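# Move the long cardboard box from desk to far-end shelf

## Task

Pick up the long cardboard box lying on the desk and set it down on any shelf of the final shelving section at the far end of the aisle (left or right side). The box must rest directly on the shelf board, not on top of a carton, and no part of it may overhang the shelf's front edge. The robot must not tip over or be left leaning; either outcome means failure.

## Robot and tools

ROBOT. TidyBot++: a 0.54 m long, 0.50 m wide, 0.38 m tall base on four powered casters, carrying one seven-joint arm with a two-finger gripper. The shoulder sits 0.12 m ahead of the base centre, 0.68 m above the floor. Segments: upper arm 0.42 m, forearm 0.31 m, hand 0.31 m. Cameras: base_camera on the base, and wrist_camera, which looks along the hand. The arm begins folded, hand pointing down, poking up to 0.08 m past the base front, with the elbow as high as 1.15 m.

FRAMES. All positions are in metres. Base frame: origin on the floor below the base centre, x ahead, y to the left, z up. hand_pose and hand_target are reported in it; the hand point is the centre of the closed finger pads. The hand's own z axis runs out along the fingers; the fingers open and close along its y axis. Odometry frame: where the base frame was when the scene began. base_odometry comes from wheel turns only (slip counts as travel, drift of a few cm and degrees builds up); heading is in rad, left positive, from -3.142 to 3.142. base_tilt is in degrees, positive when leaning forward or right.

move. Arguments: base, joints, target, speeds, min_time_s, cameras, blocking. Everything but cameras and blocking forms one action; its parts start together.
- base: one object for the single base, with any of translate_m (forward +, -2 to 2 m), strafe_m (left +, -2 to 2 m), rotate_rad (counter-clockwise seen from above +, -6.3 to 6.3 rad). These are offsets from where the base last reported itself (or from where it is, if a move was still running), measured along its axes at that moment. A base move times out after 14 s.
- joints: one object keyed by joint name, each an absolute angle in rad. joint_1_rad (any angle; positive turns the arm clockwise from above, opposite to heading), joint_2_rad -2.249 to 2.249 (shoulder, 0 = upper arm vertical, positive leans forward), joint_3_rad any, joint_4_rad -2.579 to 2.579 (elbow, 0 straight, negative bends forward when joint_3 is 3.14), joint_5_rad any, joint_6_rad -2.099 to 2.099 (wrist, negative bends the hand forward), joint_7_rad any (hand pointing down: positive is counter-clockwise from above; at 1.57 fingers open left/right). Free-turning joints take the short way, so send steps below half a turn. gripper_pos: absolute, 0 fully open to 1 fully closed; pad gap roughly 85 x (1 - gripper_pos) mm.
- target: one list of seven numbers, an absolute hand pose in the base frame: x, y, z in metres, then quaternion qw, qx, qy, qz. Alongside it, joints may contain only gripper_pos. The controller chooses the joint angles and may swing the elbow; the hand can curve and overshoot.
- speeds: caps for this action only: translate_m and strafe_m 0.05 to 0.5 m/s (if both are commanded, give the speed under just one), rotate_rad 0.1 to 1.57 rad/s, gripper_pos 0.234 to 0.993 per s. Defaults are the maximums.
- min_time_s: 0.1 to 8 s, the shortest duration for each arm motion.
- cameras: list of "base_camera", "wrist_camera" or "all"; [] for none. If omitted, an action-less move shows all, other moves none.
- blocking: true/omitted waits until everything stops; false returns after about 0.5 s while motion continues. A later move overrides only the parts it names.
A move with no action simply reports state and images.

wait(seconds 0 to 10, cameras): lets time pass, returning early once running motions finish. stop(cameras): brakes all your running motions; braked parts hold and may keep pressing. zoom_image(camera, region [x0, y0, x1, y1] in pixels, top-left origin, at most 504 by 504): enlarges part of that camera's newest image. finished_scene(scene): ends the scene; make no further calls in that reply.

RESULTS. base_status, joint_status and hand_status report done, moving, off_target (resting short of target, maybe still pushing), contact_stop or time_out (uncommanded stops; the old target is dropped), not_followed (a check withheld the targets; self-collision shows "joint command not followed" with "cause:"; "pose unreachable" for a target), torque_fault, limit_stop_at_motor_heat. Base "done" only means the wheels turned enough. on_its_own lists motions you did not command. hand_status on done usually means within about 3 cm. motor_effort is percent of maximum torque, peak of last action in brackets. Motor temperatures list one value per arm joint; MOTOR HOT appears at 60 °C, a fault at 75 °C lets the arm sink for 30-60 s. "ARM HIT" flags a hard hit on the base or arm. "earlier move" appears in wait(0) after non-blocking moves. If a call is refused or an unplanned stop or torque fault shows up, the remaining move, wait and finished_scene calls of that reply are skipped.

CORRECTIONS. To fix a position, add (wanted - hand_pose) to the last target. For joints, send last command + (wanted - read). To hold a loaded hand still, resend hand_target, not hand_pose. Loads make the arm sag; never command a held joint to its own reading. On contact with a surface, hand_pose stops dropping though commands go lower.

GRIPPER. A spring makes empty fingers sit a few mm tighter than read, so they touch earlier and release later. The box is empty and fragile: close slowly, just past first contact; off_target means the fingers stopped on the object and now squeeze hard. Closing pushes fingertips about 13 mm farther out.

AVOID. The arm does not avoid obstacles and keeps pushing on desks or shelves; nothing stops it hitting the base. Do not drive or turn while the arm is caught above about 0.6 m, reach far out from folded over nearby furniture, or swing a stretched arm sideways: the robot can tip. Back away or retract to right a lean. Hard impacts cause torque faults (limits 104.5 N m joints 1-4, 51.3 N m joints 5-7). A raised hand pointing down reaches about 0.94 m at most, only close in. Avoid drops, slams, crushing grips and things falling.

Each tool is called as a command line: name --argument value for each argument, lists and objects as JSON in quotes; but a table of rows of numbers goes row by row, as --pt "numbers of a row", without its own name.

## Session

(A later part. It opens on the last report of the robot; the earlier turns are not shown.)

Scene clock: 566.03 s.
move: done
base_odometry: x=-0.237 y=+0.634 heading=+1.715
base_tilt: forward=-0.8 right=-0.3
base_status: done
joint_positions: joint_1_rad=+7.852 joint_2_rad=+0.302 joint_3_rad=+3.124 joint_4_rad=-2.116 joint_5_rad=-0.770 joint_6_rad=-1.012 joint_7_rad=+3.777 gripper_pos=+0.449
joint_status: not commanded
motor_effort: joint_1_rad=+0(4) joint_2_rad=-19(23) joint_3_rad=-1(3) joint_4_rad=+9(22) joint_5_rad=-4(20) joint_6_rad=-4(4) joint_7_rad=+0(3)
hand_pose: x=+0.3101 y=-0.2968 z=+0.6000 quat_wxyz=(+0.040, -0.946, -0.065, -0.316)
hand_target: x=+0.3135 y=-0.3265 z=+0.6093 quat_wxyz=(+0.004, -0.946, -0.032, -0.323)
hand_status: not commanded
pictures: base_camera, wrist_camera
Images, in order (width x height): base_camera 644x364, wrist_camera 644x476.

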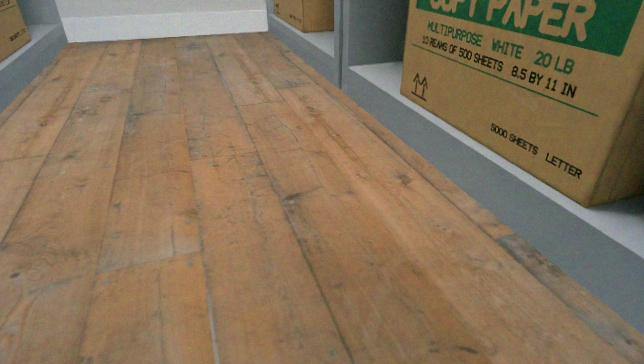

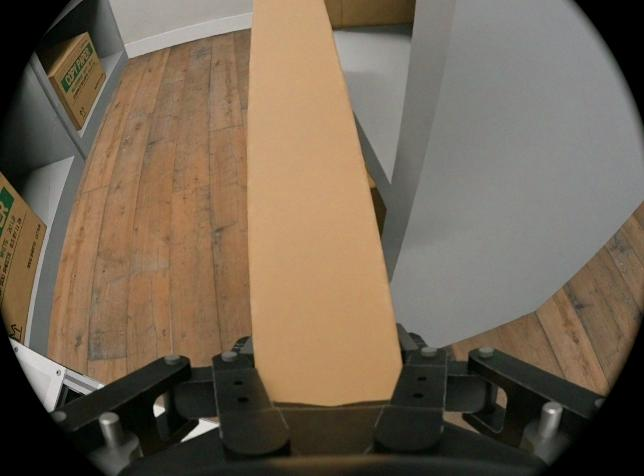

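move --base '{"rotate_rad": 0.29}' --speeds '{"rotate_rad": 0.3}' --cameras '["all"]'

zoom_image --camera "base_camera" --region '[70, 0, 570, 200]'

Scene clock: 586.67 s.
move: done
base_odometry: x=-0.237 y=+0.634 heading=+2.005
base_tilt: forward=-0.8 right=-0.2
base_status: done
joint_positions: joint_1_rad=+7.852 joint_2_rad=+0.302 joint_3_rad=+3.124 joint_4_rad=-2.116 joint_5_rad=-0.770 joint_6_rad=-1.012 joint_7_rad=+3.777 gripper_pos=+0.449
joint_status: not commanded
motor_effort: joint_1_rad=+0(2) joint_2_rad=-19(21) joint_3_rad=-2(2) joint_4_rad=+9(10) joint_5_rad=-4(4) joint_6_rad=-3(4) joint_7_rad=+0(1)
hand_pose: x=+0.3101 y=-0.2968 z=+0.6000 quat_wxyz=(+0.040, -0.946, -0.065, -0.316)
hand_target: x=+0.3135 y=-0.3265 z=+0.6093 quat_wxyz=(+0.004, -0.946, -0.032, -0.323)
hand_status: not commanded
pictures: base_camera, wrist_camera
Images, in order (width x height): base_camera 644x364, wrist_camera 644x476.

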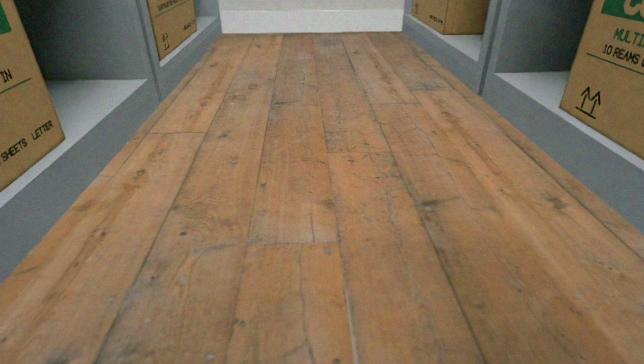

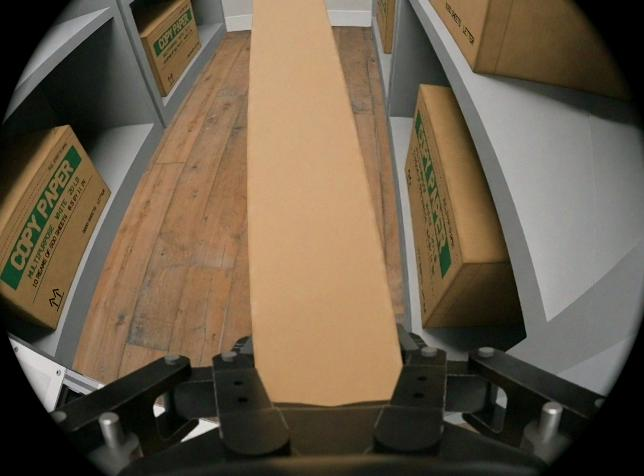

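Scaled by 1.008.

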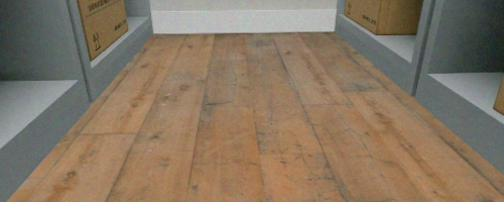

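zoom_image --camera "wrist_camera" --region '[20, 0, 270, 380]'

zoom_image --camera "wrist_camera" --region '[320, 0, 640, 380]'

Scaled by 1.326.

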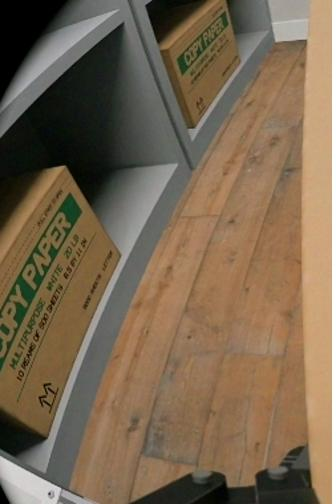

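Scaled by 1.326.

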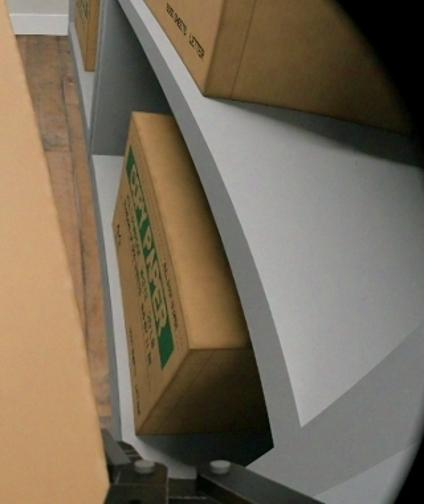

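move --base '{"rotate_rad": 0.045}' --speeds '{"rotate_rad": 0.3}' --joints '{"joint_1_rad": 1.571, "joint_2_rad": 0.257, "joint_3_rad": 3.145, "joint_4_rad": -2.075, "joint_5_rad": -0.864, "joint_6_rad": -0.968, "joint_7_rad": 3.718}' --min_time_s 1.5 --cameras '["all"]'

zoom_image --camera "base_camera" --region '[70, 0, 570, 200]'

Scene clock: 625.20 s.
move: done
base_odometry: x=-0.237 y=+0.634 heading=+2.050
base_tilt: forward=-0.8 right=-0.3
base_status: done
joint_positions: joint_1_rad=+7.852 joint_2_rad=+0.276 joint_3_rad=+3.125 joint_4_rad=-2.100 joint_5_rad=-0.785 joint_6_rad=-1.012 joint_7_rad=+3.770 gripper_pos=+0.449
joint_status: all done
motor_effort: joint_1_rad=+0(2) joint_2_rad=-20(21) joint_3_rad=-1(4) joint_4_rad=+10(10) joint_5_rad=-4(5) joint_6_rad=-3(5) joint_7_rad=+0(1)
hand_pose: x=+0.3127 y=-0.3085 z=+0.6126 quat_wxyz=(+0.019, -0.945, -0.063, -0.319)
hand_target: x=+0.3140 y=-0.3484 z=+0.6296 quat_wxyz=(-0.024, -0.943, -0.003, -0.332)
hand_status: not commanded
pictures: base_camera, wrist_camera
Images, in order (width x height): base_camera 644x364, wrist_camera 644x476.

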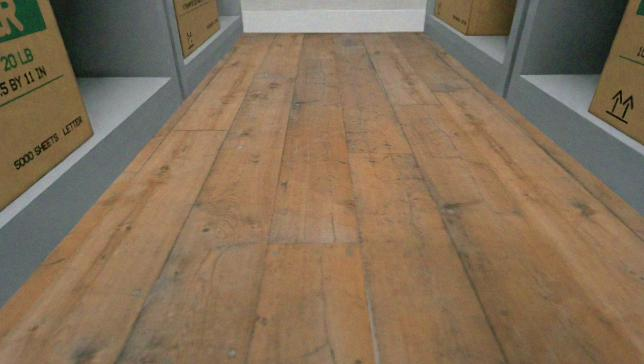

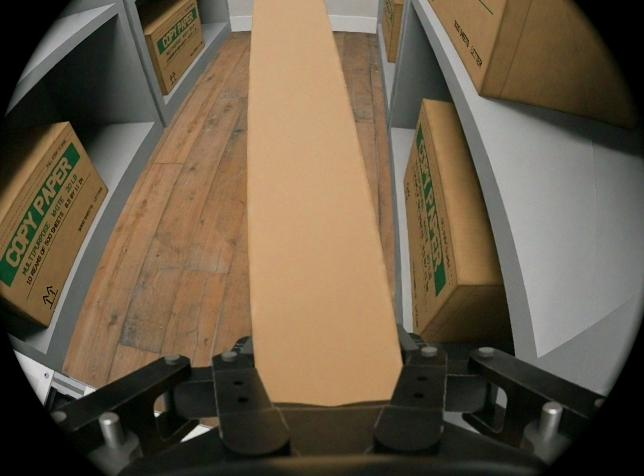

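Scaled by 1.008.

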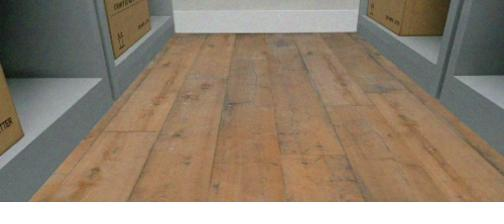

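zoom_image --camera "wrist_camera" --region '[320, 0, 640, 380]'

Scaled by 1.326.

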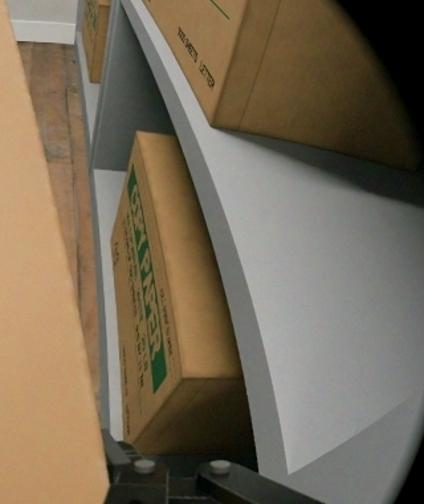

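move --joints '{"joint_1_rad": 1.385, "joint_2_rad": 0.14, "joint_3_rad": 3.145, "joint_4_rad": -2.05, "joint_5_rad": -0.55, "joint_6_rad": -0.88, "joint_7_rad": 3.235}' --min_time_s 2 --cameras '["all"]'

Scene clock: 664.13 s.
move: done
base_odometry: x=-0.237 y=+0.634 heading=+2.050
base_tilt: forward=-0.8 right=-0.2
base_status: not commanded
joint_positions: joint_1_rad=+7.692 joint_2_rad=+0.158 joint_3_rad=+3.126 joint_4_rad=-2.077 joint_5_rad=-0.626 joint_6_rad=-0.943 joint_7_rad=+3.289 gripper_pos=+0.449
joint_status: all done
motor_effort: joint_1_rad=+0(1) joint_2_rad=-17(21) joint_3_rad=+0(3) joint_4_rad=+12(12) joint_5_rad=-4(5) joint_6_rad=-1(4) joint_7_rad=+0(2)
hand_pose: x=+0.3244 y=-0.3002 z=+0.6307 quat_wxyz=(+0.021, -0.968, +0.029, -0.247)
hand_target: x=+0.3085 y=-0.3287 z=+0.6344 quat_wxyz=(-0.025, -0.975, +0.032, -0.216)
hand_status: not commanded
pictures: base_camera, wrist_camera
Images, in order (width x height): base_camera 644x364, wrist_camera 644x476.

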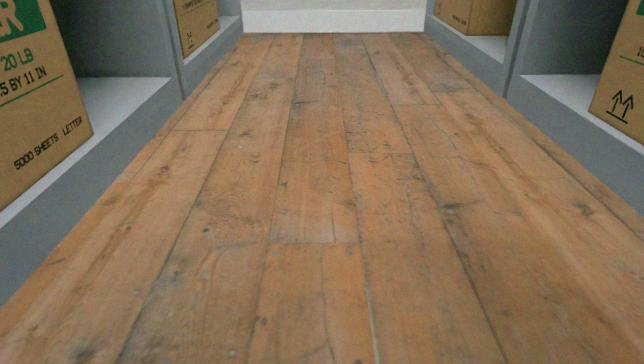

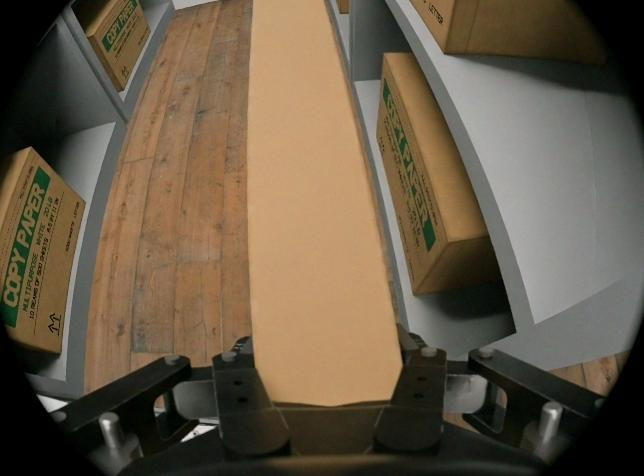

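move --joints '{"joint_1_rad": 1.363, "joint_2_rad": 0.131, "joint_3_rad": 3.145, "joint_4_rad": -2.035, "joint_5_rad": -0.485, "joint_6_rad": -0.838, "joint_7_rad": 3.197}' --min_time_s 1.5 --cameras '["wrist_camera"]'

move --base '{"translate_m": 0.6}' --speeds '{"translate_m": 0.2}' --cameras '["all"]'

Scene clock: 687.93 s.
move: done
base_odometry: x=-0.237 y=+0.634 heading=+2.050
base_tilt: forward=-0.8 right=-0.3
base_status: not commanded
joint_positions: joint_1_rad=+7.672 joint_2_rad=+0.151 joint_3_rad=+3.126 joint_4_rad=-2.062 joint_5_rad=-0.561 joint_6_rad=-0.903 joint_7_rad=+3.250 gripper_pos=+0.449
joint_status: all done
motor_effort: joint_1_rad=+0(1) joint_2_rad=-18(19) joint_3_rad=-1(2) joint_4_rad=+12(13) joint_5_rad=-4(5) joint_6_rad=+0(2) joint_7_rad=+0(1)
hand_pose: x=+0.3158 y=-0.3127 z=+0.6287 quat_wxyz=(-0.002, -0.975, +0.020, -0.221)
hand_target: x=+0.3016 y=-0.3431 z=+0.6365 quat_wxyz=(-0.053, -0.979, +0.021, -0.193)
hand_status: not commanded
Images, in order (width x height): wrist_camera 644x476.

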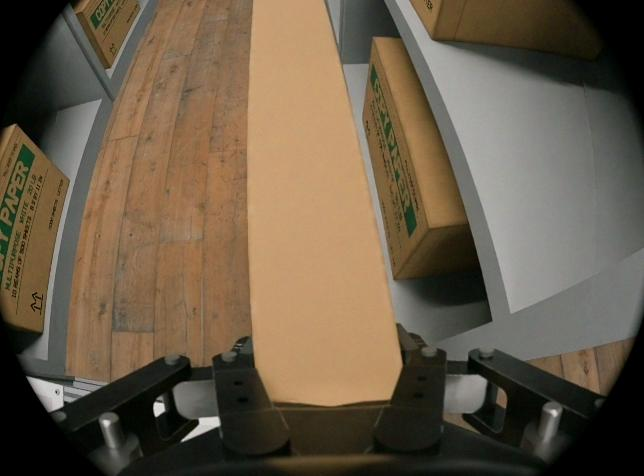

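Scene clock: 691.67 s.
move: done
base_odometry: x=-0.514 y=+1.166 heading=+2.051
base_tilt: forward=-0.8 right=-0.3
base_status: done
joint_positions: joint_1_rad=+7.662 joint_2_rad=+0.149 joint_3_rad=+3.131 joint_4_rad=-2.061 joint_5_rad=-0.557 joint_6_rad=-0.901 joint_7_rad=+3.250 gripper_pos=+0.449
joint_status: not commanded
motor_effort: joint_1_rad=-1(2) joint_2_rad=-18(19) joint_3_rad=-1(2) joint_4_rad=+12(12) joint_5_rad=-3(4) joint_6_rad=-1(1) joint_7_rad=+0(1)
hand_pose: x=+0.3164 y=-0.3129 z=+0.6291 quat_wxyz=(-0.004, -0.975, +0.017, -0.219)
hand_target: x=+0.3016 y=-0.3431 z=+0.6365 quat_wxyz=(-0.053, -0.979, +0.021, -0.193)
hand_status: not commanded
pictures: base_camera, wrist_camera
Images, in order (width x height): base_camera 644x364, wrist_camera 644x476.

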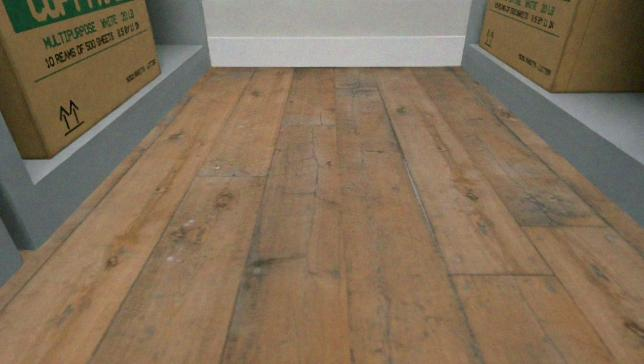

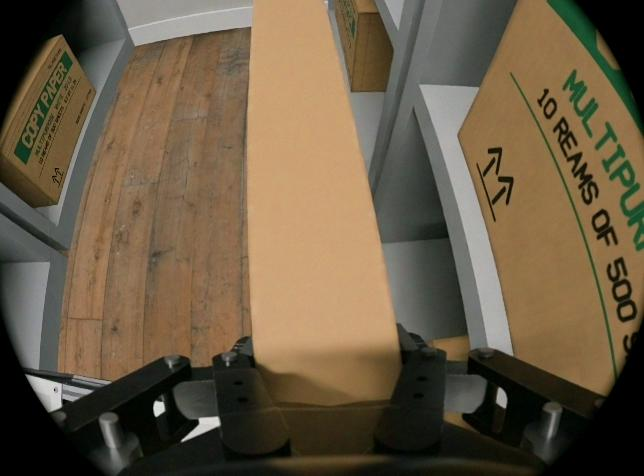

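zoom_image --camera "base_camera" --region '[0, 40, 320, 300]'

zoom_image --camera "base_camera" --region '[324, 40, 644, 300]'

Scaled by 1.575.

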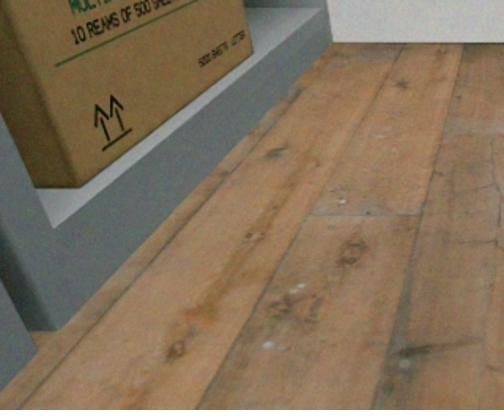

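Scaled by 1.575.

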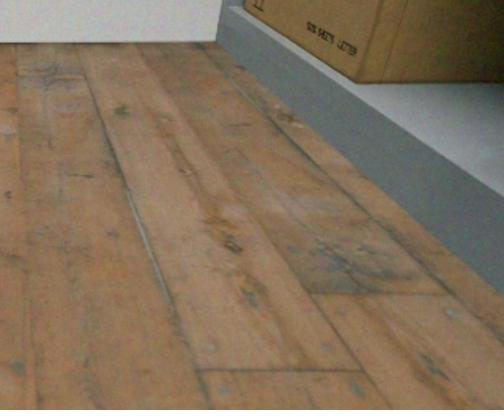

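move --joints '{"joint_5_rad": -1.483, "joint_6_rad": -1.274, "joint_7_rad": 3.745}' --min_time_s 2 --cameras '["wrist_camera"]'

Scene clock: 734.53 s.
move: done
base_odometry: x=-0.514 y=+1.166 heading=+2.051
base_tilt: forward=-0.8 right=-0.3
base_status: not commanded
joint_positions: joint_1_rad=+7.662 joint_2_rad=+0.148 joint_3_rad=+3.131 joint_4_rad=-2.059 joint_5_rad=-1.398 joint_6_rad=-1.196 joint_7_rad=+3.691 gripper_pos=+0.449
joint_status: all done
motor_effort: joint_1_rad=+0(1) joint_2_rad=-18(19) joint_3_rad=-1(2) joint_4_rad=+12(13) joint_5_rad=-7(8) joint_6_rad=-5(5) joint_7_rad=+0(1)
hand_pose: x=+0.4752 y=-0.3119 z=+0.8042 quat_wxyz=(+0.001, -0.820, +0.011, -0.572)
hand_target: x=+0.4868 y=-0.3080 z=+0.8502 quat_wxyz=(-0.013, -0.785, -0.019, -0.619)
hand_status: not commanded
Images, in order (width x height): wrist_camera 644x476.

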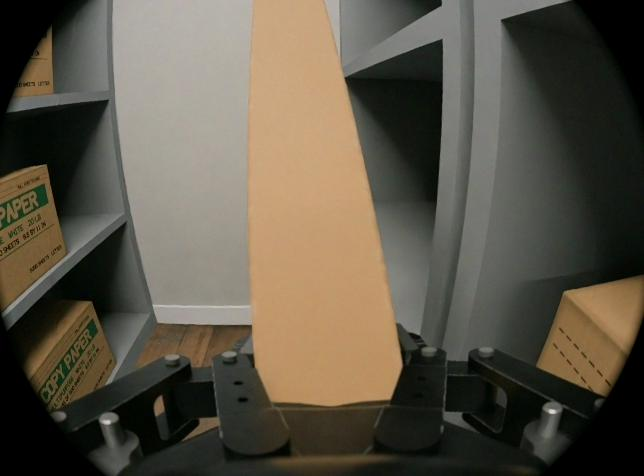

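move --joints '{"joint_1_rad": 1.335, "joint_2_rad": 0.25, "joint_3_rad": 3.145, "joint_4_rad": -2.19, "joint_5_rad": -0.63, "joint_6_rad": -0.58, "joint_7_rad": 3.28}' --min_time_s 2.5 --cameras '["wrist_camera"]'

Scene clock: 765.67 s.
move: done
base_odometry: x=-0.514 y=+1.166 heading=+2.051
base_tilt: forward=-0.8 right=-0.3
base_status: not commanded
joint_positions: joint_1_rad=+7.643 joint_2_rad=+0.220 joint_3_rad=+3.131 joint_4_rad=-2.162 joint_5_rad=-0.706 joint_6_rad=-0.646 joint_7_rad=+3.334 gripper_pos=+0.449
joint_status: all done
motor_effort: joint_1_rad=+0(2) joint_2_rad=-19(21) joint_3_rad=-1(2) joint_4_rad=+11(13) joint_5_rad=-2(8) joint_6_rad=+0(6) joint_7_rad=+0(1)
hand_pose: x=+0.3217 y=-0.3397 z=+0.5863 quat_wxyz=(-0.049, -0.971, +0.066, -0.225)
hand_target: x=+0.3032 y=-0.3366 z=+0.5616 quat_wxyz=(-0.049, -0.979, +0.069, -0.187)
hand_status: not commanded
Images, in order (width x height): wrist_camera 644x476.

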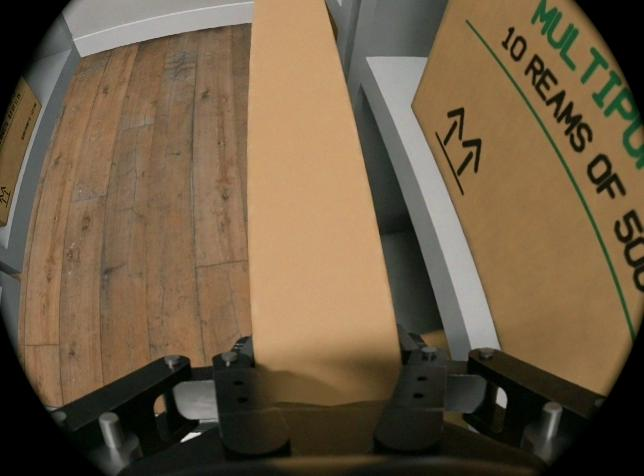

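move --joints '{"joint_1_rad": 1.305, "joint_2_rad": 0.29, "joint_3_rad": 3.155, "joint_4_rad": -2.24, "joint_5_rad": -0.59, "joint_6_rad": -0.57, "joint_7_rad": 3.25}' --min_time_s 1

move --base '{"translate_m": 0.5}' --speeds '{"translate_m": 0.2}' --cameras '["all"]'

Scene clock: 772.63 s.
move: done
base_odometry: x=-0.514 y=+1.166 heading=+2.051
base_tilt: forward=-0.8 right=-0.3
base_status: not commanded
joint_positions: joint_1_rad=+7.613 joint_2_rad=+0.259 joint_3_rad=+3.134 joint_4_rad=-2.213 joint_5_rad=-0.664 joint_6_rad=-0.634 joint_7_rad=+3.303 gripper_pos=+0.449
joint_status: all done
motor_effort: joint_1_rad=+0(1) joint_2_rad=-19(20) joint_3_rad=-1(3) joint_4_rad=+9(12) joint_5_rad=-2(4) joint_6_rad=+0(2) joint_7_rad=+0(1)
hand_pose: x=+0.3152 y=-0.3058 z=+0.5555 quat_wxyz=(-0.008, -0.978, +0.062, -0.199)
hand_target: x=+0.2946 y=-0.3030 z=+0.5326 quat_wxyz=(-0.009, -0.985, +0.066, -0.161)
hand_status: not commanded
pictures: none

Scene clock: 775.87 s.
move: done
base_odometry: x=-0.745 y=+1.610 heading=+2.051
base_tilt: forward=-0.7 right=-0.3
base_status: done
joint_positions: joint_1_rad=+7.604 joint_2_rad=+0.260 joint_3_rad=+3.140 joint_4_rad=-2.214 joint_5_rad=-0.661 joint_6_rad=-0.632 joint_7_rad=+3.303 gripper_pos=+0.449
joint_status: not commanded
motor_effort: joint_1_rad=+0(2) joint_2_rad=-19(20) joint_3_rad=-1(2) joint_4_rad=+10(10) joint_5_rad=-2(3) joint_6_rad=-1(1) joint_7_rad=+0(1)
hand_pose: x=+0.3152 y=-0.3051 z=+0.5545 quat_wxyz=(-0.008, -0.979, +0.059, -0.197)
hand_target: x=+0.2946 y=-0.3030 z=+0.5326 quat_wxyz=(-0.009, -0.985, +0.066, -0.161)
hand_status: not commanded
pictures: base_camera, wrist_camera
Images, in order (width x height): base_camera 644x364, wrist_camera 644x476.

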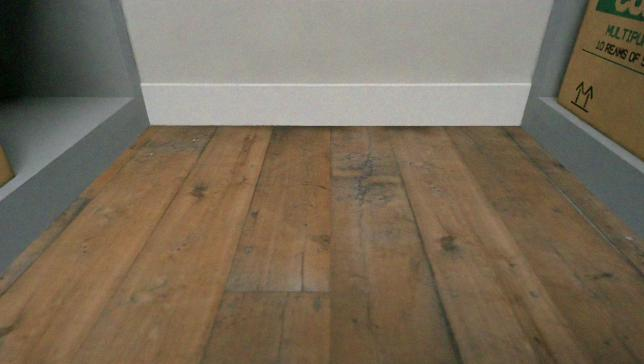

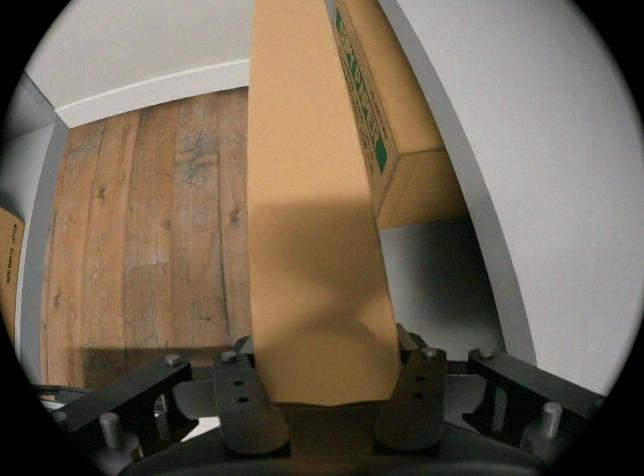

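move --base '{"translate_m": 0.35, "strafe_m": 0.07}' --speeds '{"translate_m": 0.2}' --cameras '["all"]'

Scene clock: 782.30 s.
move: done
base_odometry: x=-0.969 y=+1.888 heading=+2.051
base_tilt: forward=-0.8 right=-0.2
base_status: done
joint_positions: joint_1_rad=+7.600 joint_2_rad=+0.260 joint_3_rad=+3.144 joint_4_rad=-2.214 joint_5_rad=-0.660 joint_6_rad=-0.630 joint_7_rad=+3.303 gripper_pos=+0.449
joint_status: not commanded
motor_effort: joint_1_rad=+0(3) joint_2_rad=-19(20) joint_3_rad=-1(3) joint_4_rad=+9(10) joint_5_rad=-2(3) joint_6_rad=+0(1) joint_7_rad=+0(0)
hand_pose: x=+0.3150 y=-0.3055 z=+0.5542 quat_wxyz=(-0.009, -0.979, +0.059, -0.196)
hand_target: x=+0.2946 y=-0.3030 z=+0.5326 quat_wxyz=(-0.009, -0.985, +0.066, -0.161)
hand_status: not commanded
pictures: base_camera, wrist_camera
Images, in order (width x height): base_camera 644x364, wrist_camera 644x476.

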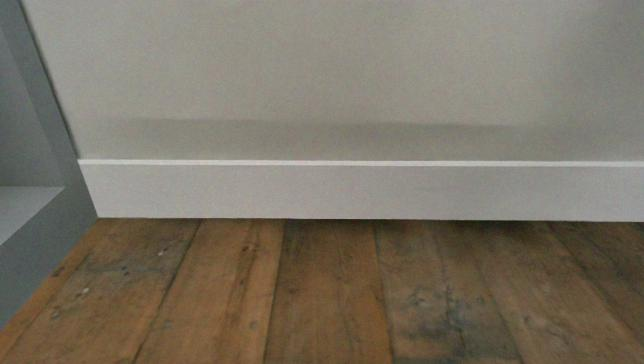

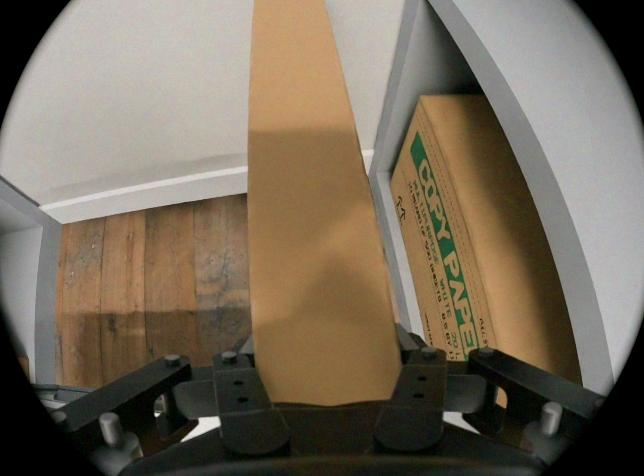

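zoom_image --camera "wrist_camera" --region '[340, 0, 640, 420]'

Scaled by 1.200.

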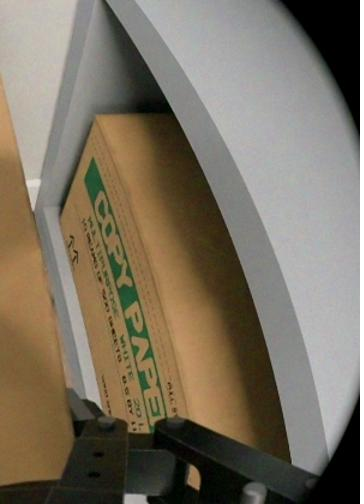

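move --joints '{"joint_1_rad": 1.43, "joint_2_rad": 0.53, "joint_3_rad": 3.145, "joint_4_rad": -1.75, "joint_5_rad": -0.49, "joint_6_rad": -0.865, "joint_7_rad": 3.165}' --min_time_s 2.5 --cameras '["wrist_camera"]'

Scene clock: 803.27 s.
move: done
base_odometry: x=-0.969 y=+1.888 heading=+2.051
base_tilt: forward=-0.7 right=-0.2
base_status: not commanded
joint_positions: joint_1_rad=+7.678 joint_2_rad=+0.495 joint_3_rad=+3.144 joint_4_rad=-1.788 joint_5_rad=-0.552 joint_6_rad=-0.824 joint_7_rad=+3.238 gripper_pos=+0.449
joint_status: all done
motor_effort: joint_1_rad=+1(2) joint_2_rad=-28(30) joint_3_rad=+0(3) joint_4_rad=+13(14) joint_5_rad=-5(6) joint_6_rad=+4(4) joint_7_rad=-2(3)
hand_pose: x=+0.3198 y=-0.4428 z=+0.5615 quat_wxyz=(-0.009, -0.978, +0.050, -0.203)
hand_target: x=+0.2949 y=-0.4486 z=+0.5499 quat_wxyz=(+0.012, -0.980, +0.079, -0.183)
hand_status: not commanded
Images, in order (width x height): wrist_camera 644x476.

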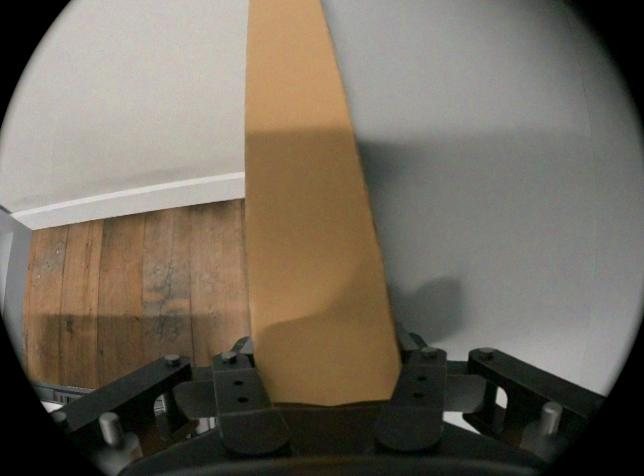

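move --joints '{"joint_1_rad": 1.484, "joint_2_rad": 0.795, "joint_3_rad": 3.145, "joint_4_rad": -1.235, "joint_5_rad": -0.396, "joint_6_rad": -1.085, "joint_7_rad": 3.04}' --min_time_s 3 --cameras '["wrist_camera"]'

Scene clock: 817.00 s.
move: off_target
base_odometry: x=-0.969 y=+1.888 heading=+2.051
base_tilt: forward=-0.8 right=-0.3
base_status: not commanded
joint_positions: joint_1_rad=+7.695 joint_2_rad=+0.748 joint_3_rad=+3.132 joint_4_rad=-1.318 joint_5_rad=-0.428 joint_6_rad=-1.137 joint_7_rad=+3.213 gripper_pos=+0.449
joint_status: joint_1_rad off_target (ended at +7.695, target +7.767); joint_4_rad off_target (ended at -1.318, target -1.235); joint_7_rad off_target (ended at +3.213, target +3.040); the others done
motor_effort: joint_1_rad=+7(8) joint_2_rad=-37(38) joint_3_rad=+4(4) joint_4_rad=+22(22) joint_5_rad=-13(14) joint_6_rad=+18(19) joint_7_rad=-13(14)
hand_pose: x=+0.3290 y=-0.5283 z=+0.5538 quat_wxyz=(+0.039, -0.980, -0.021, -0.192)
hand_target: x=+0.2764 y=-0.5888 z=+0.5449 quat_wxyz=(+0.003, -0.980, +0.098, -0.174)
hand_status: not commanded
Images, in order (width x height): wrist_camera 644x476.

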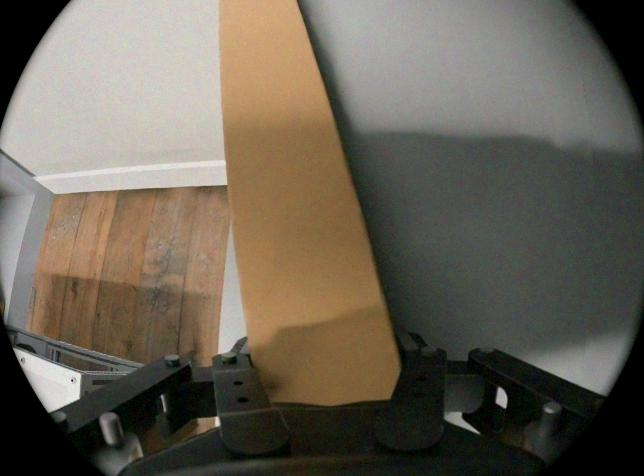

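move --joints '{"joint_1_rad": 1.475, "joint_2_rad": 0.77, "joint_3_rad": 3.145, "joint_4_rad": -1.20, "joint_5_rad": -0.45, "joint_6_rad": -1.12, "joint_7_rad": 3.15}' --min_time_s 1.5 --cameras '["wrist_camera"]'

Scene clock: 845.70 s.
move: off_target
base_odometry: x=-0.969 y=+1.888 heading=+2.051
base_tilt: forward=-0.7 right=-0.2
base_status: not commanded
joint_positions: joint_1_rad=+7.696 joint_2_rad=+0.748 joint_3_rad=+3.132 joint_4_rad=-1.292 joint_5_rad=-0.428 joint_6_rad=-1.164 joint_7_rad=+3.213 gripper_pos=+0.449
joint_status: joint_1_rad off_target (ended at +7.696, target +7.758); joint_4_rad off_target (ended at -1.292, target -1.200); the others done
motor_effort: joint_1_rad=+6(7) joint_2_rad=-39(41) joint_3_rad=+1(4) joint_4_rad=+23(24) joint_5_rad=-17(18) joint_6_rad=+17(19) joint_7_rad=-14(15)
hand_pose: x=+0.3301 y=-0.5314 z=+0.5614 quat_wxyz=(+0.040, -0.980, -0.026, -0.194)
hand_target: x=+0.2982 y=-0.5954 z=+0.5763 quat_wxyz=(-0.017, -0.978, +0.042, -0.203)
hand_status: not commanded
Images, in order (width x height): wrist_camera 644x476.

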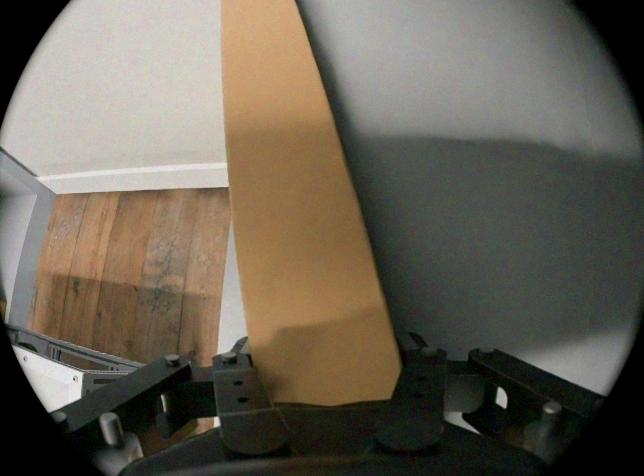

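move --joints '{"joint_1_rad": 1.44, "joint_2_rad": 0.715, "joint_3_rad": 3.145, "joint_4_rad": -1.48, "joint_5_rad": -0.54, "joint_6_rad": -0.92, "joint_7_rad": 3.29}' --min_time_s 2 --cameras '["wrist_camera"]'

Scene clock: 857.73 s.
move: off_target
base_odometry: x=-0.969 y=+1.888 heading=+2.051
base_tilt: forward=-0.8 right=-0.2
base_status: not commanded
joint_positions: joint_1_rad=+7.697 joint_2_rad=+0.687 joint_3_rad=+3.132 joint_4_rad=-1.439 joint_5_rad=-0.457 joint_6_rad=-1.036 joint_7_rad=+3.269 gripper_pos=+0.449
joint_status: joint_6_rad off_target (ended at -1.036, target -0.920); the others done
motor_effort: joint_1_rad=+2(6) joint_2_rad=-26(40) joint_3_rad=+2(4) joint_4_rad=+11(23) joint_5_rad=-4(17) joint_6_rad=+6(19) joint_7_rad=-5(14)
hand_pose: x=+0.3269 y=-0.5150 z=+0.5544 quat_wxyz=(+0.014, -0.980, -0.026, -0.197)
hand_target: x=+0.3178 y=-0.5389 z=+0.5330 quat_wxyz=(-0.015, -0.977, +0.024, -0.213)
hand_status: not commanded
Images, in order (width x height): wrist_camera 644x476.

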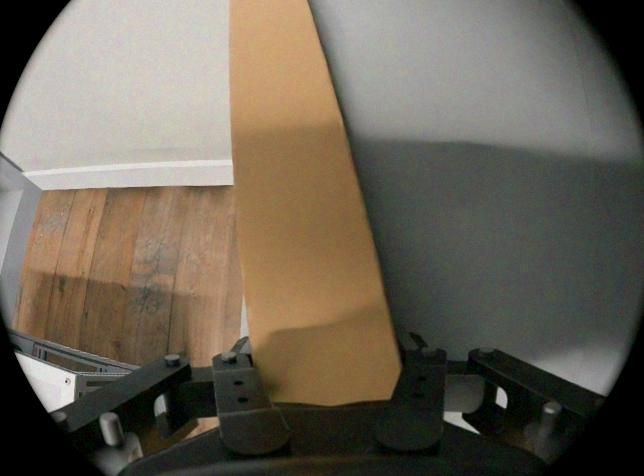

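move --joints '{"joint_1_rad": 1.435, "joint_2_rad": 0.70, "joint_3_rad": 3.145, "joint_4_rad": -1.53, "joint_5_rad": -0.575, "joint_6_rad": -0.82, "joint_7_rad": 3.10}' --min_time_s 2 --cameras '["wrist_camera"]'

Scene clock: 868.83 s.
move: off_target
base_odometry: x=-0.969 y=+1.888 heading=+2.051
base_tilt: forward=-0.8 right=-0.3
base_status: not commanded
joint_positions: joint_1_rad=+7.697 joint_2_rad=+0.660 joint_3_rad=+3.130 joint_4_rad=-1.496 joint_5_rad=-0.469 joint_6_rad=-0.989 joint_7_rad=+3.245 gripper_pos=+0.449
joint_status: joint_6_rad off_target (ended at -0.989, target -0.820); joint_7_rad off_target (ended at +3.245, target +3.100); the others done
motor_effort: joint_1_rad=+5(6) joint_2_rad=-24(27) joint_3_rad=+4(5) joint_4_rad=+11(12) joint_5_rad=-7(8) joint_6_rad=+12(12) joint_7_rad=-10(11)
hand_pose: x=+0.3257 y=-0.5074 z=+0.5541 quat_wxyz=(+0.008, -0.980, -0.004, -0.197)
hand_target: x=+0.3184 y=-0.5490 z=+0.5299 quat_wxyz=(-0.025, -0.966, +0.140, -0.218)
hand_status: not commanded
Images, in order (width x height): wrist_camera 644x476.

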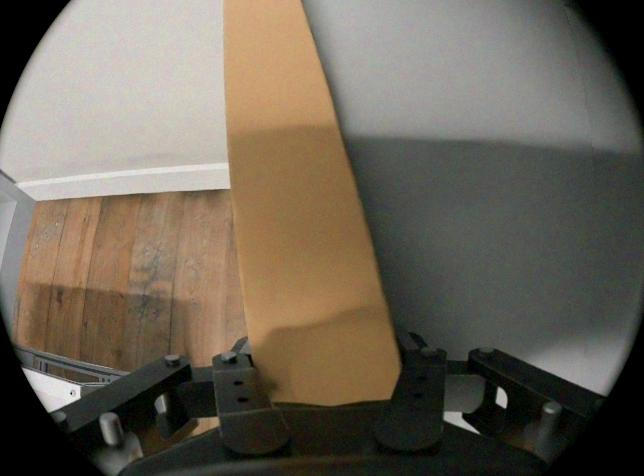

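move --base '{"translate_m": -0.08}' --speeds '{"translate_m": 0.1}' --cameras '["all"]'

Scene clock: 875.30 s.
move: done
base_odometry: x=-0.932 y=+1.817 heading=+2.051
base_tilt: forward=-0.8 right=-0.2
base_status: done
joint_positions: joint_1_rad=+7.709 joint_2_rad=+0.660 joint_3_rad=+3.128 joint_4_rad=-1.511 joint_5_rad=-0.521 joint_6_rad=-0.890 joint_7_rad=+3.148 gripper_pos=+0.449
joint_status: not commanded
on_its_own: joint_7_rad moved -0.096 to your old target +3.100
motor_effort: joint_1_rad=-1(10) joint_2_rad=-28(31) joint_3_rad=-2(7) joint_4_rad=+11(15) joint_5_rad=-2(8) joint_6_rad=+3(12) joint_7_rad=+0(10)
hand_pose: x=+0.3276 y=-0.5347 z=+0.5543 quat_wxyz=(-0.023, -0.974, +0.075, -0.213)
hand_target: x=+0.3184 y=-0.5490 z=+0.5299 quat_wxyz=(-0.025, -0.966, +0.140, -0.218)
hand_status: not commanded
pictures: base_camera, wrist_camera
Images, in order (width x height): base_camera 644x364, wrist_camera 644x476.

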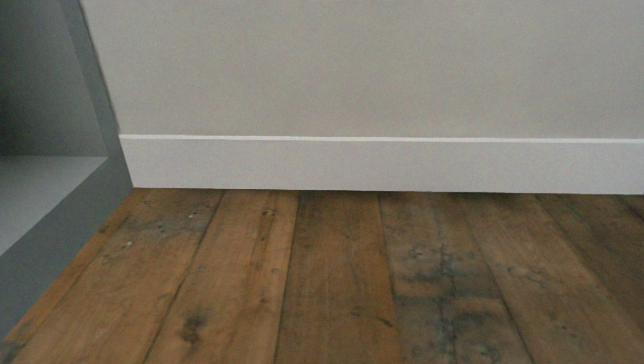

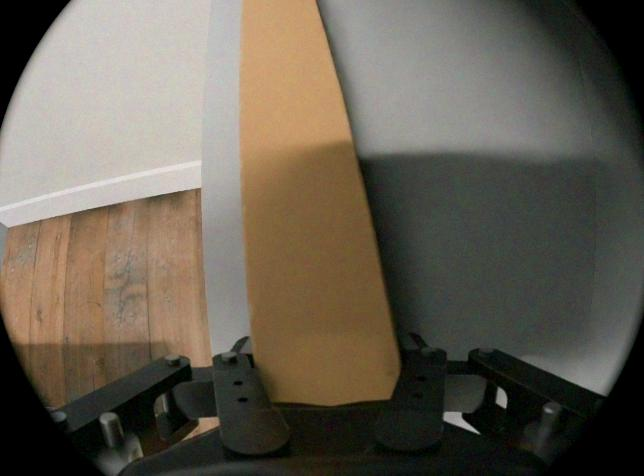

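move --joints '{"joint_1_rad": 1.435, "joint_2_rad": 0.724, "joint_3_rad": 3.145, "joint_4_rad": -1.553, "joint_5_rad": -0.593, "joint_6_rad": -0.783, "joint_7_rad": 3.19}' --min_time_s 1.5 --cameras '["wrist_camera"]'

Scene clock: 891.27 s.
move: done
base_odometry: x=-0.932 y=+1.817 heading=+2.051
base_tilt: forward=-0.8 right=-0.2
base_status: not commanded
joint_positions: joint_1_rad=+7.709 joint_2_rad=+0.660 joint_3_rad=+3.128 joint_4_rad=-1.512 joint_5_rad=-0.523 joint_6_rad=-0.888 joint_7_rad=+3.149 gripper_pos=+0.449
joint_status: all done
motor_effort: joint_1_rad=-1(2) joint_2_rad=-24(30) joint_3_rad=-2(3) joint_4_rad=+10(12) joint_5_rad=-2(3) joint_6_rad=+5(6) joint_7_rad=-1(2)
hand_pose: x=+0.3277 y=-0.5348 z=+0.5540 quat_wxyz=(-0.023, -0.974, +0.076, -0.213)
hand_target: x=+0.3170 y=-0.5463 z=+0.5111 quat_wxyz=(-0.030, -0.970, +0.111, -0.215)
hand_status: not commanded
Images, in order (width x height): wrist_camera 644x476.

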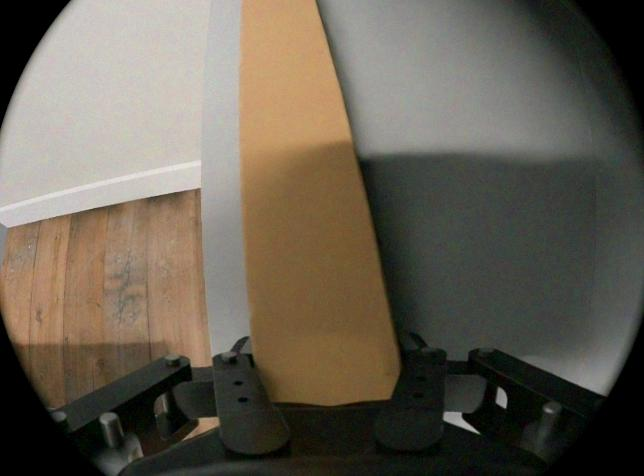

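move --joints '{"joint_1_rad": 1.435, "joint_2_rad": 0.748, "joint_3_rad": 3.145, "joint_4_rad": -1.575, "joint_5_rad": -0.611, "joint_6_rad": -0.746, "joint_7_rad": 3.24}' --min_time_s 1.5 --cameras '["wrist_camera"]'

Scene clock: 897.47 s.
move: off_target
base_odometry: x=-0.932 y=+1.817 heading=+2.051
base_tilt: forward=-0.8 right=-0.2
base_status: not commanded
joint_positions: joint_1_rad=+7.714 joint_2_rad=+0.659 joint_3_rad=+3.128 joint_4_rad=-1.525 joint_5_rad=-0.545 joint_6_rad=-0.876 joint_7_rad=+3.179 gripper_pos=+0.449
joint_status: joint_6_rad off_target (ended at -0.876, target -0.746); the others done
motor_effort: joint_1_rad=-4(5) joint_2_rad=-16(25) joint_3_rad=-3(4) joint_4_rad=+9(10) joint_5_rad=-2(3) joint_6_rad=+8(8) joint_7_rad=+1(2)
hand_pose: x=+0.3281 y=-0.5349 z=+0.5533 quat_wxyz=(-0.027, -0.973, +0.073, -0.220)
hand_target: x=+0.3150 y=-0.5434 z=+0.4927 quat_wxyz=(-0.031, -0.972, +0.102, -0.211)
hand_status: not commanded
Images, in order (width x height): wrist_camera 644x476.

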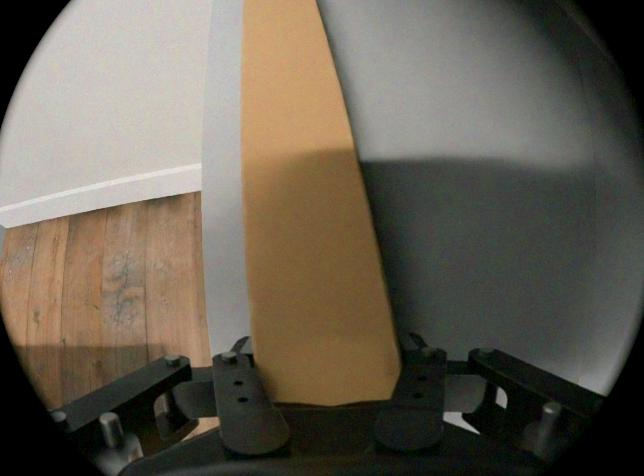

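move --joints '{"joint_2_rad": 0.70, "joint_6_rad": -0.80}' --min_time_s 1

move --joints '{"gripper_pos": 0.38}' --speeds '{"gripper_pos": 0.234}' --cameras '["wrist_camera"]'

Scene clock: 907.80 s.
move: done
base_odometry: x=-0.932 y=+1.817 heading=+2.051
base_tilt: forward=-0.8 right=-0.2
base_status: not commanded
joint_positions: joint_1_rad=+7.714 joint_2_rad=+0.657 joint_3_rad=+3.128 joint_4_rad=-1.526 joint_5_rad=-0.545 joint_6_rad=-0.876 joint_7_rad=+3.180 gripper_pos=+0.449
joint_status: all done
motor_effort: joint_1_rad=-3(5) joint_2_rad=-24(24) joint_3_rad=-3(4) joint_4_rad=+9(9) joint_5_rad=-2(2) joint_6_rad=+3(8) joint_7_rad=+0(1)
hand_pose: x=+0.3280 y=-0.5346 z=+0.5540 quat_wxyz=(-0.027, -0.973, +0.072, -0.220)
hand_target: x=+0.3210 y=-0.5356 z=+0.5201 quat_wxyz=(-0.028, -0.970, +0.091, -0.222)
hand_status: not commanded
pictures: none

Scene clock: 908.67 s.
move: done
base_odometry: x=-0.932 y=+1.817 heading=+2.051
base_tilt: forward=-0.8 right=-0.2
base_status: not commanded
joint_positions: joint_1_rad=+7.714 joint_2_rad=+0.662 joint_3_rad=+3.128 joint_4_rad=-1.532 joint_5_rad=-0.547 joint_6_rad=-0.858 joint_7_rad=+3.189 gripper_pos=+0.379
joint_status: all done
motor_effort: joint_1_rad=+0(3) joint_2_rad=-30(31) joint_3_rad=-1(3) joint_4_rad=+10(10) joint_5_rad=-2(2) joint_6_rad=+0(3) joint_7_rad=-1(1)
hand_pose: x=+0.3269 y=-0.5364 z=+0.5491 quat_wxyz=(-0.031, -0.973, +0.072, -0.218)
hand_target: x=+0.3210 y=-0.5356 z=+0.5201 quat_wxyz=(-0.028, -0.970, +0.091, -0.222)
hand_status: not commanded
Images, in order (width x height): wrist_camera 644x476.

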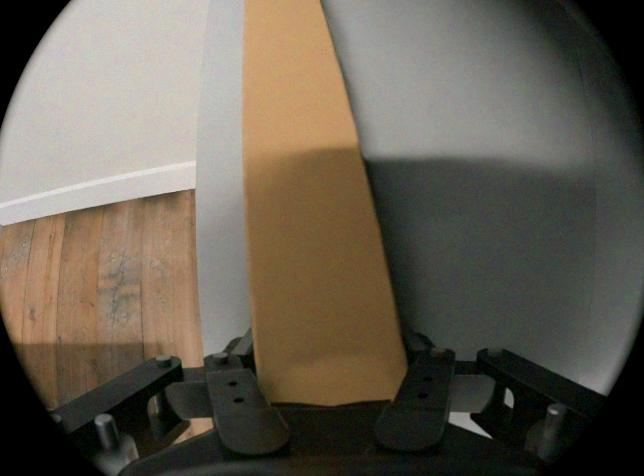

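move --joints '{"gripper_pos": 0.1}' --speeds '{"gripper_pos": 0.3}' --cameras '["wrist_camera"]'

Scene clock: 911.90 s.
move: done
base_odometry: x=-0.932 y=+1.817 heading=+2.051
base_tilt: forward=-0.8 right=-0.2
base_status: not commanded
joint_positions: joint_1_rad=+7.714 joint_2_rad=+0.663 joint_3_rad=+3.128 joint_4_rad=-1.544 joint_5_rad=-0.547 joint_6_rad=-0.857 joint_7_rad=+3.189 gripper_pos=+0.101
joint_status: all done
motor_effort: joint_1_rad=+0(1) joint_2_rad=-34(34) joint_3_rad=-1(3) joint_4_rad=+12(12) joint_5_rad=-3(3) joint_6_rad=+0(1) joint_7_rad=+0(1)
hand_pose: x=+0.3258 y=-0.5312 z=+0.5453 quat_wxyz=(-0.026, -0.973, +0.073, -0.217)
hand_target: x=+0.3210 y=-0.5356 z=+0.5201 quat_wxyz=(-0.028, -0.970, +0.091, -0.222)
hand_status: not commanded
Images, in order (width x height): wrist_camera 644x476.

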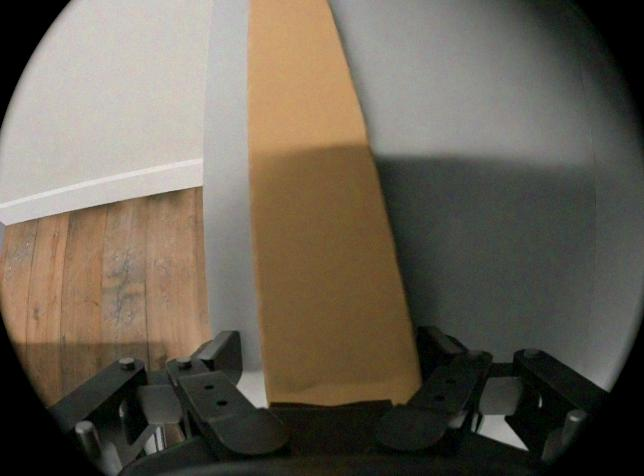

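move --joints '{"gripper_pos": 0.0}' --speeds '{"gripper_pos": 0.3}'

move --joints '{"joint_5_rad": -0.75, "joint_6_rad": -0.92, "joint_7_rad": 3.33}' --min_time_s 2 --cameras '["wrist_camera"]'

Scene clock: 916.20 s.
move: done
base_odometry: x=-0.932 y=+1.817 heading=+2.051
base_tilt: forward=-0.8 right=-0.2
base_status: not commanded
joint_positions: joint_1_rad=+7.714 joint_2_rad=+0.663 joint_3_rad=+3.128 joint_4_rad=-1.544 joint_5_rad=-0.547 joint_6_rad=-0.857 joint_7_rad=+3.189 gripper_pos=+0.002
joint_status: all done
motor_effort: joint_1_rad=+0(1) joint_2_rad=-33(34) joint_3_rad=-2(2) joint_4_rad=+12(12) joint_5_rad=-3(4) joint_6_rad=+0(1) joint_7_rad=+0(0)
hand_pose: x=+0.3258 y=-0.5312 z=+0.5453 quat_wxyz=(-0.026, -0.973, +0.073, -0.217)
hand_target: x=+0.3210 y=-0.5356 z=+0.5201 quat_wxyz=(-0.028, -0.970, +0.091, -0.222)
hand_status: not commanded
pictures: none

Scene clock: 918.50 s.
move: done
base_odometry: x=-0.932 y=+1.817 heading=+2.051
base_tilt: forward=-0.8 right=-0.2
base_status: not commanded
joint_positions: joint_1_rad=+7.714 joint_2_rad=+0.663 joint_3_rad=+3.128 joint_4_rad=-1.544 joint_5_rad=-0.672 joint_6_rad=-0.860 joint_7_rad=+3.276 gripper_pos=+0.002
joint_status: all done
motor_effort: joint_1_rad=+0(1) joint_2_rad=-34(34) joint_3_rad=-3(3) joint_4_rad=+12(12) joint_5_rad=-4(4) joint_6_rad=-1(1) joint_7_rad=+0(1)
hand_pose: x=+0.3513 y=-0.5367 z=+0.5592 quat_wxyz=(-0.032, -0.962, +0.070, -0.262)
hand_target: x=+0.3586 y=-0.5099 z=+0.5397 quat_wxyz=(+0.017, -0.955, +0.078, -0.285)
hand_status: not commanded
Images, in order (width x height): wrist_camera 644x476.

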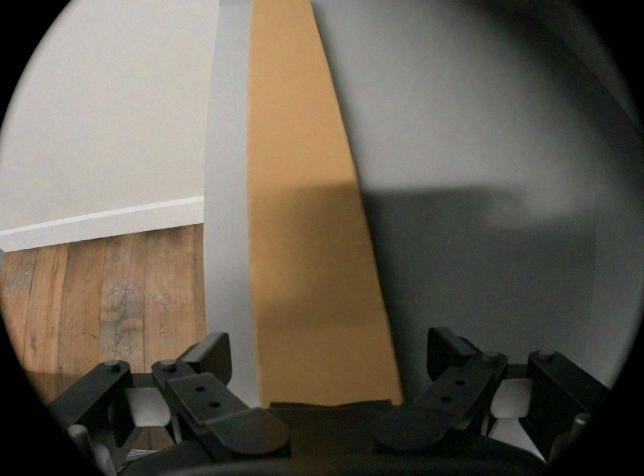

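move --joints '{"joint_5_rad": -1.04, "joint_6_rad": -1.02, "joint_7_rad": 3.48}' --min_time_s 2 --cameras '["wrist_camera"]'

Scene clock: 922.43 s.
move: done
base_odometry: x=-0.932 y=+1.817 heading=+2.051
base_tilt: forward=-0.8 right=-0.2
base_status: not commanded
joint_positions: joint_1_rad=+7.714 joint_2_rad=+0.663 joint_3_rad=+3.128 joint_4_rad=-1.544 joint_5_rad=-0.960 joint_6_rad=-0.950 joint_7_rad=+3.426 gripper_pos=+0.002
joint_status: all done
motor_effort: joint_1_rad=+0(1) joint_2_rad=-34(34) joint_3_rad=-3(3) joint_4_rad=+12(12) joint_5_rad=-5(5) joint_6_rad=-2(3) joint_7_rad=+0(1)
hand_pose: x=+0.4115 y=-0.5334 z=+0.6045 quat_wxyz=(-0.017, -0.923, +0.074, -0.377)
hand_target: x=+0.4195 y=-0.5127 z=+0.5920 quat_wxyz=(+0.025, -0.910, +0.081, -0.406)
hand_status: not commanded
Images, in order (width x height): wrist_camera 644x476.

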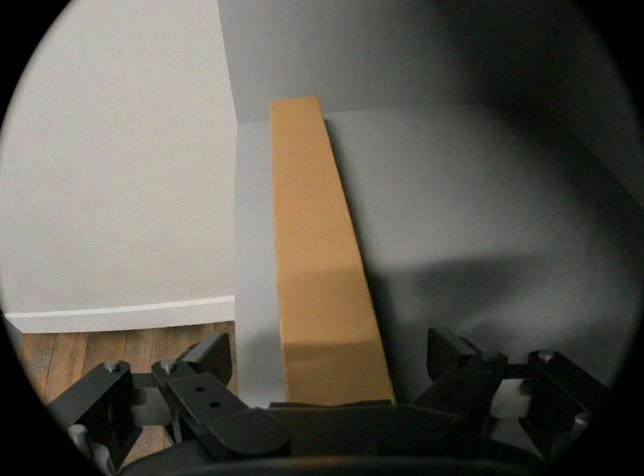

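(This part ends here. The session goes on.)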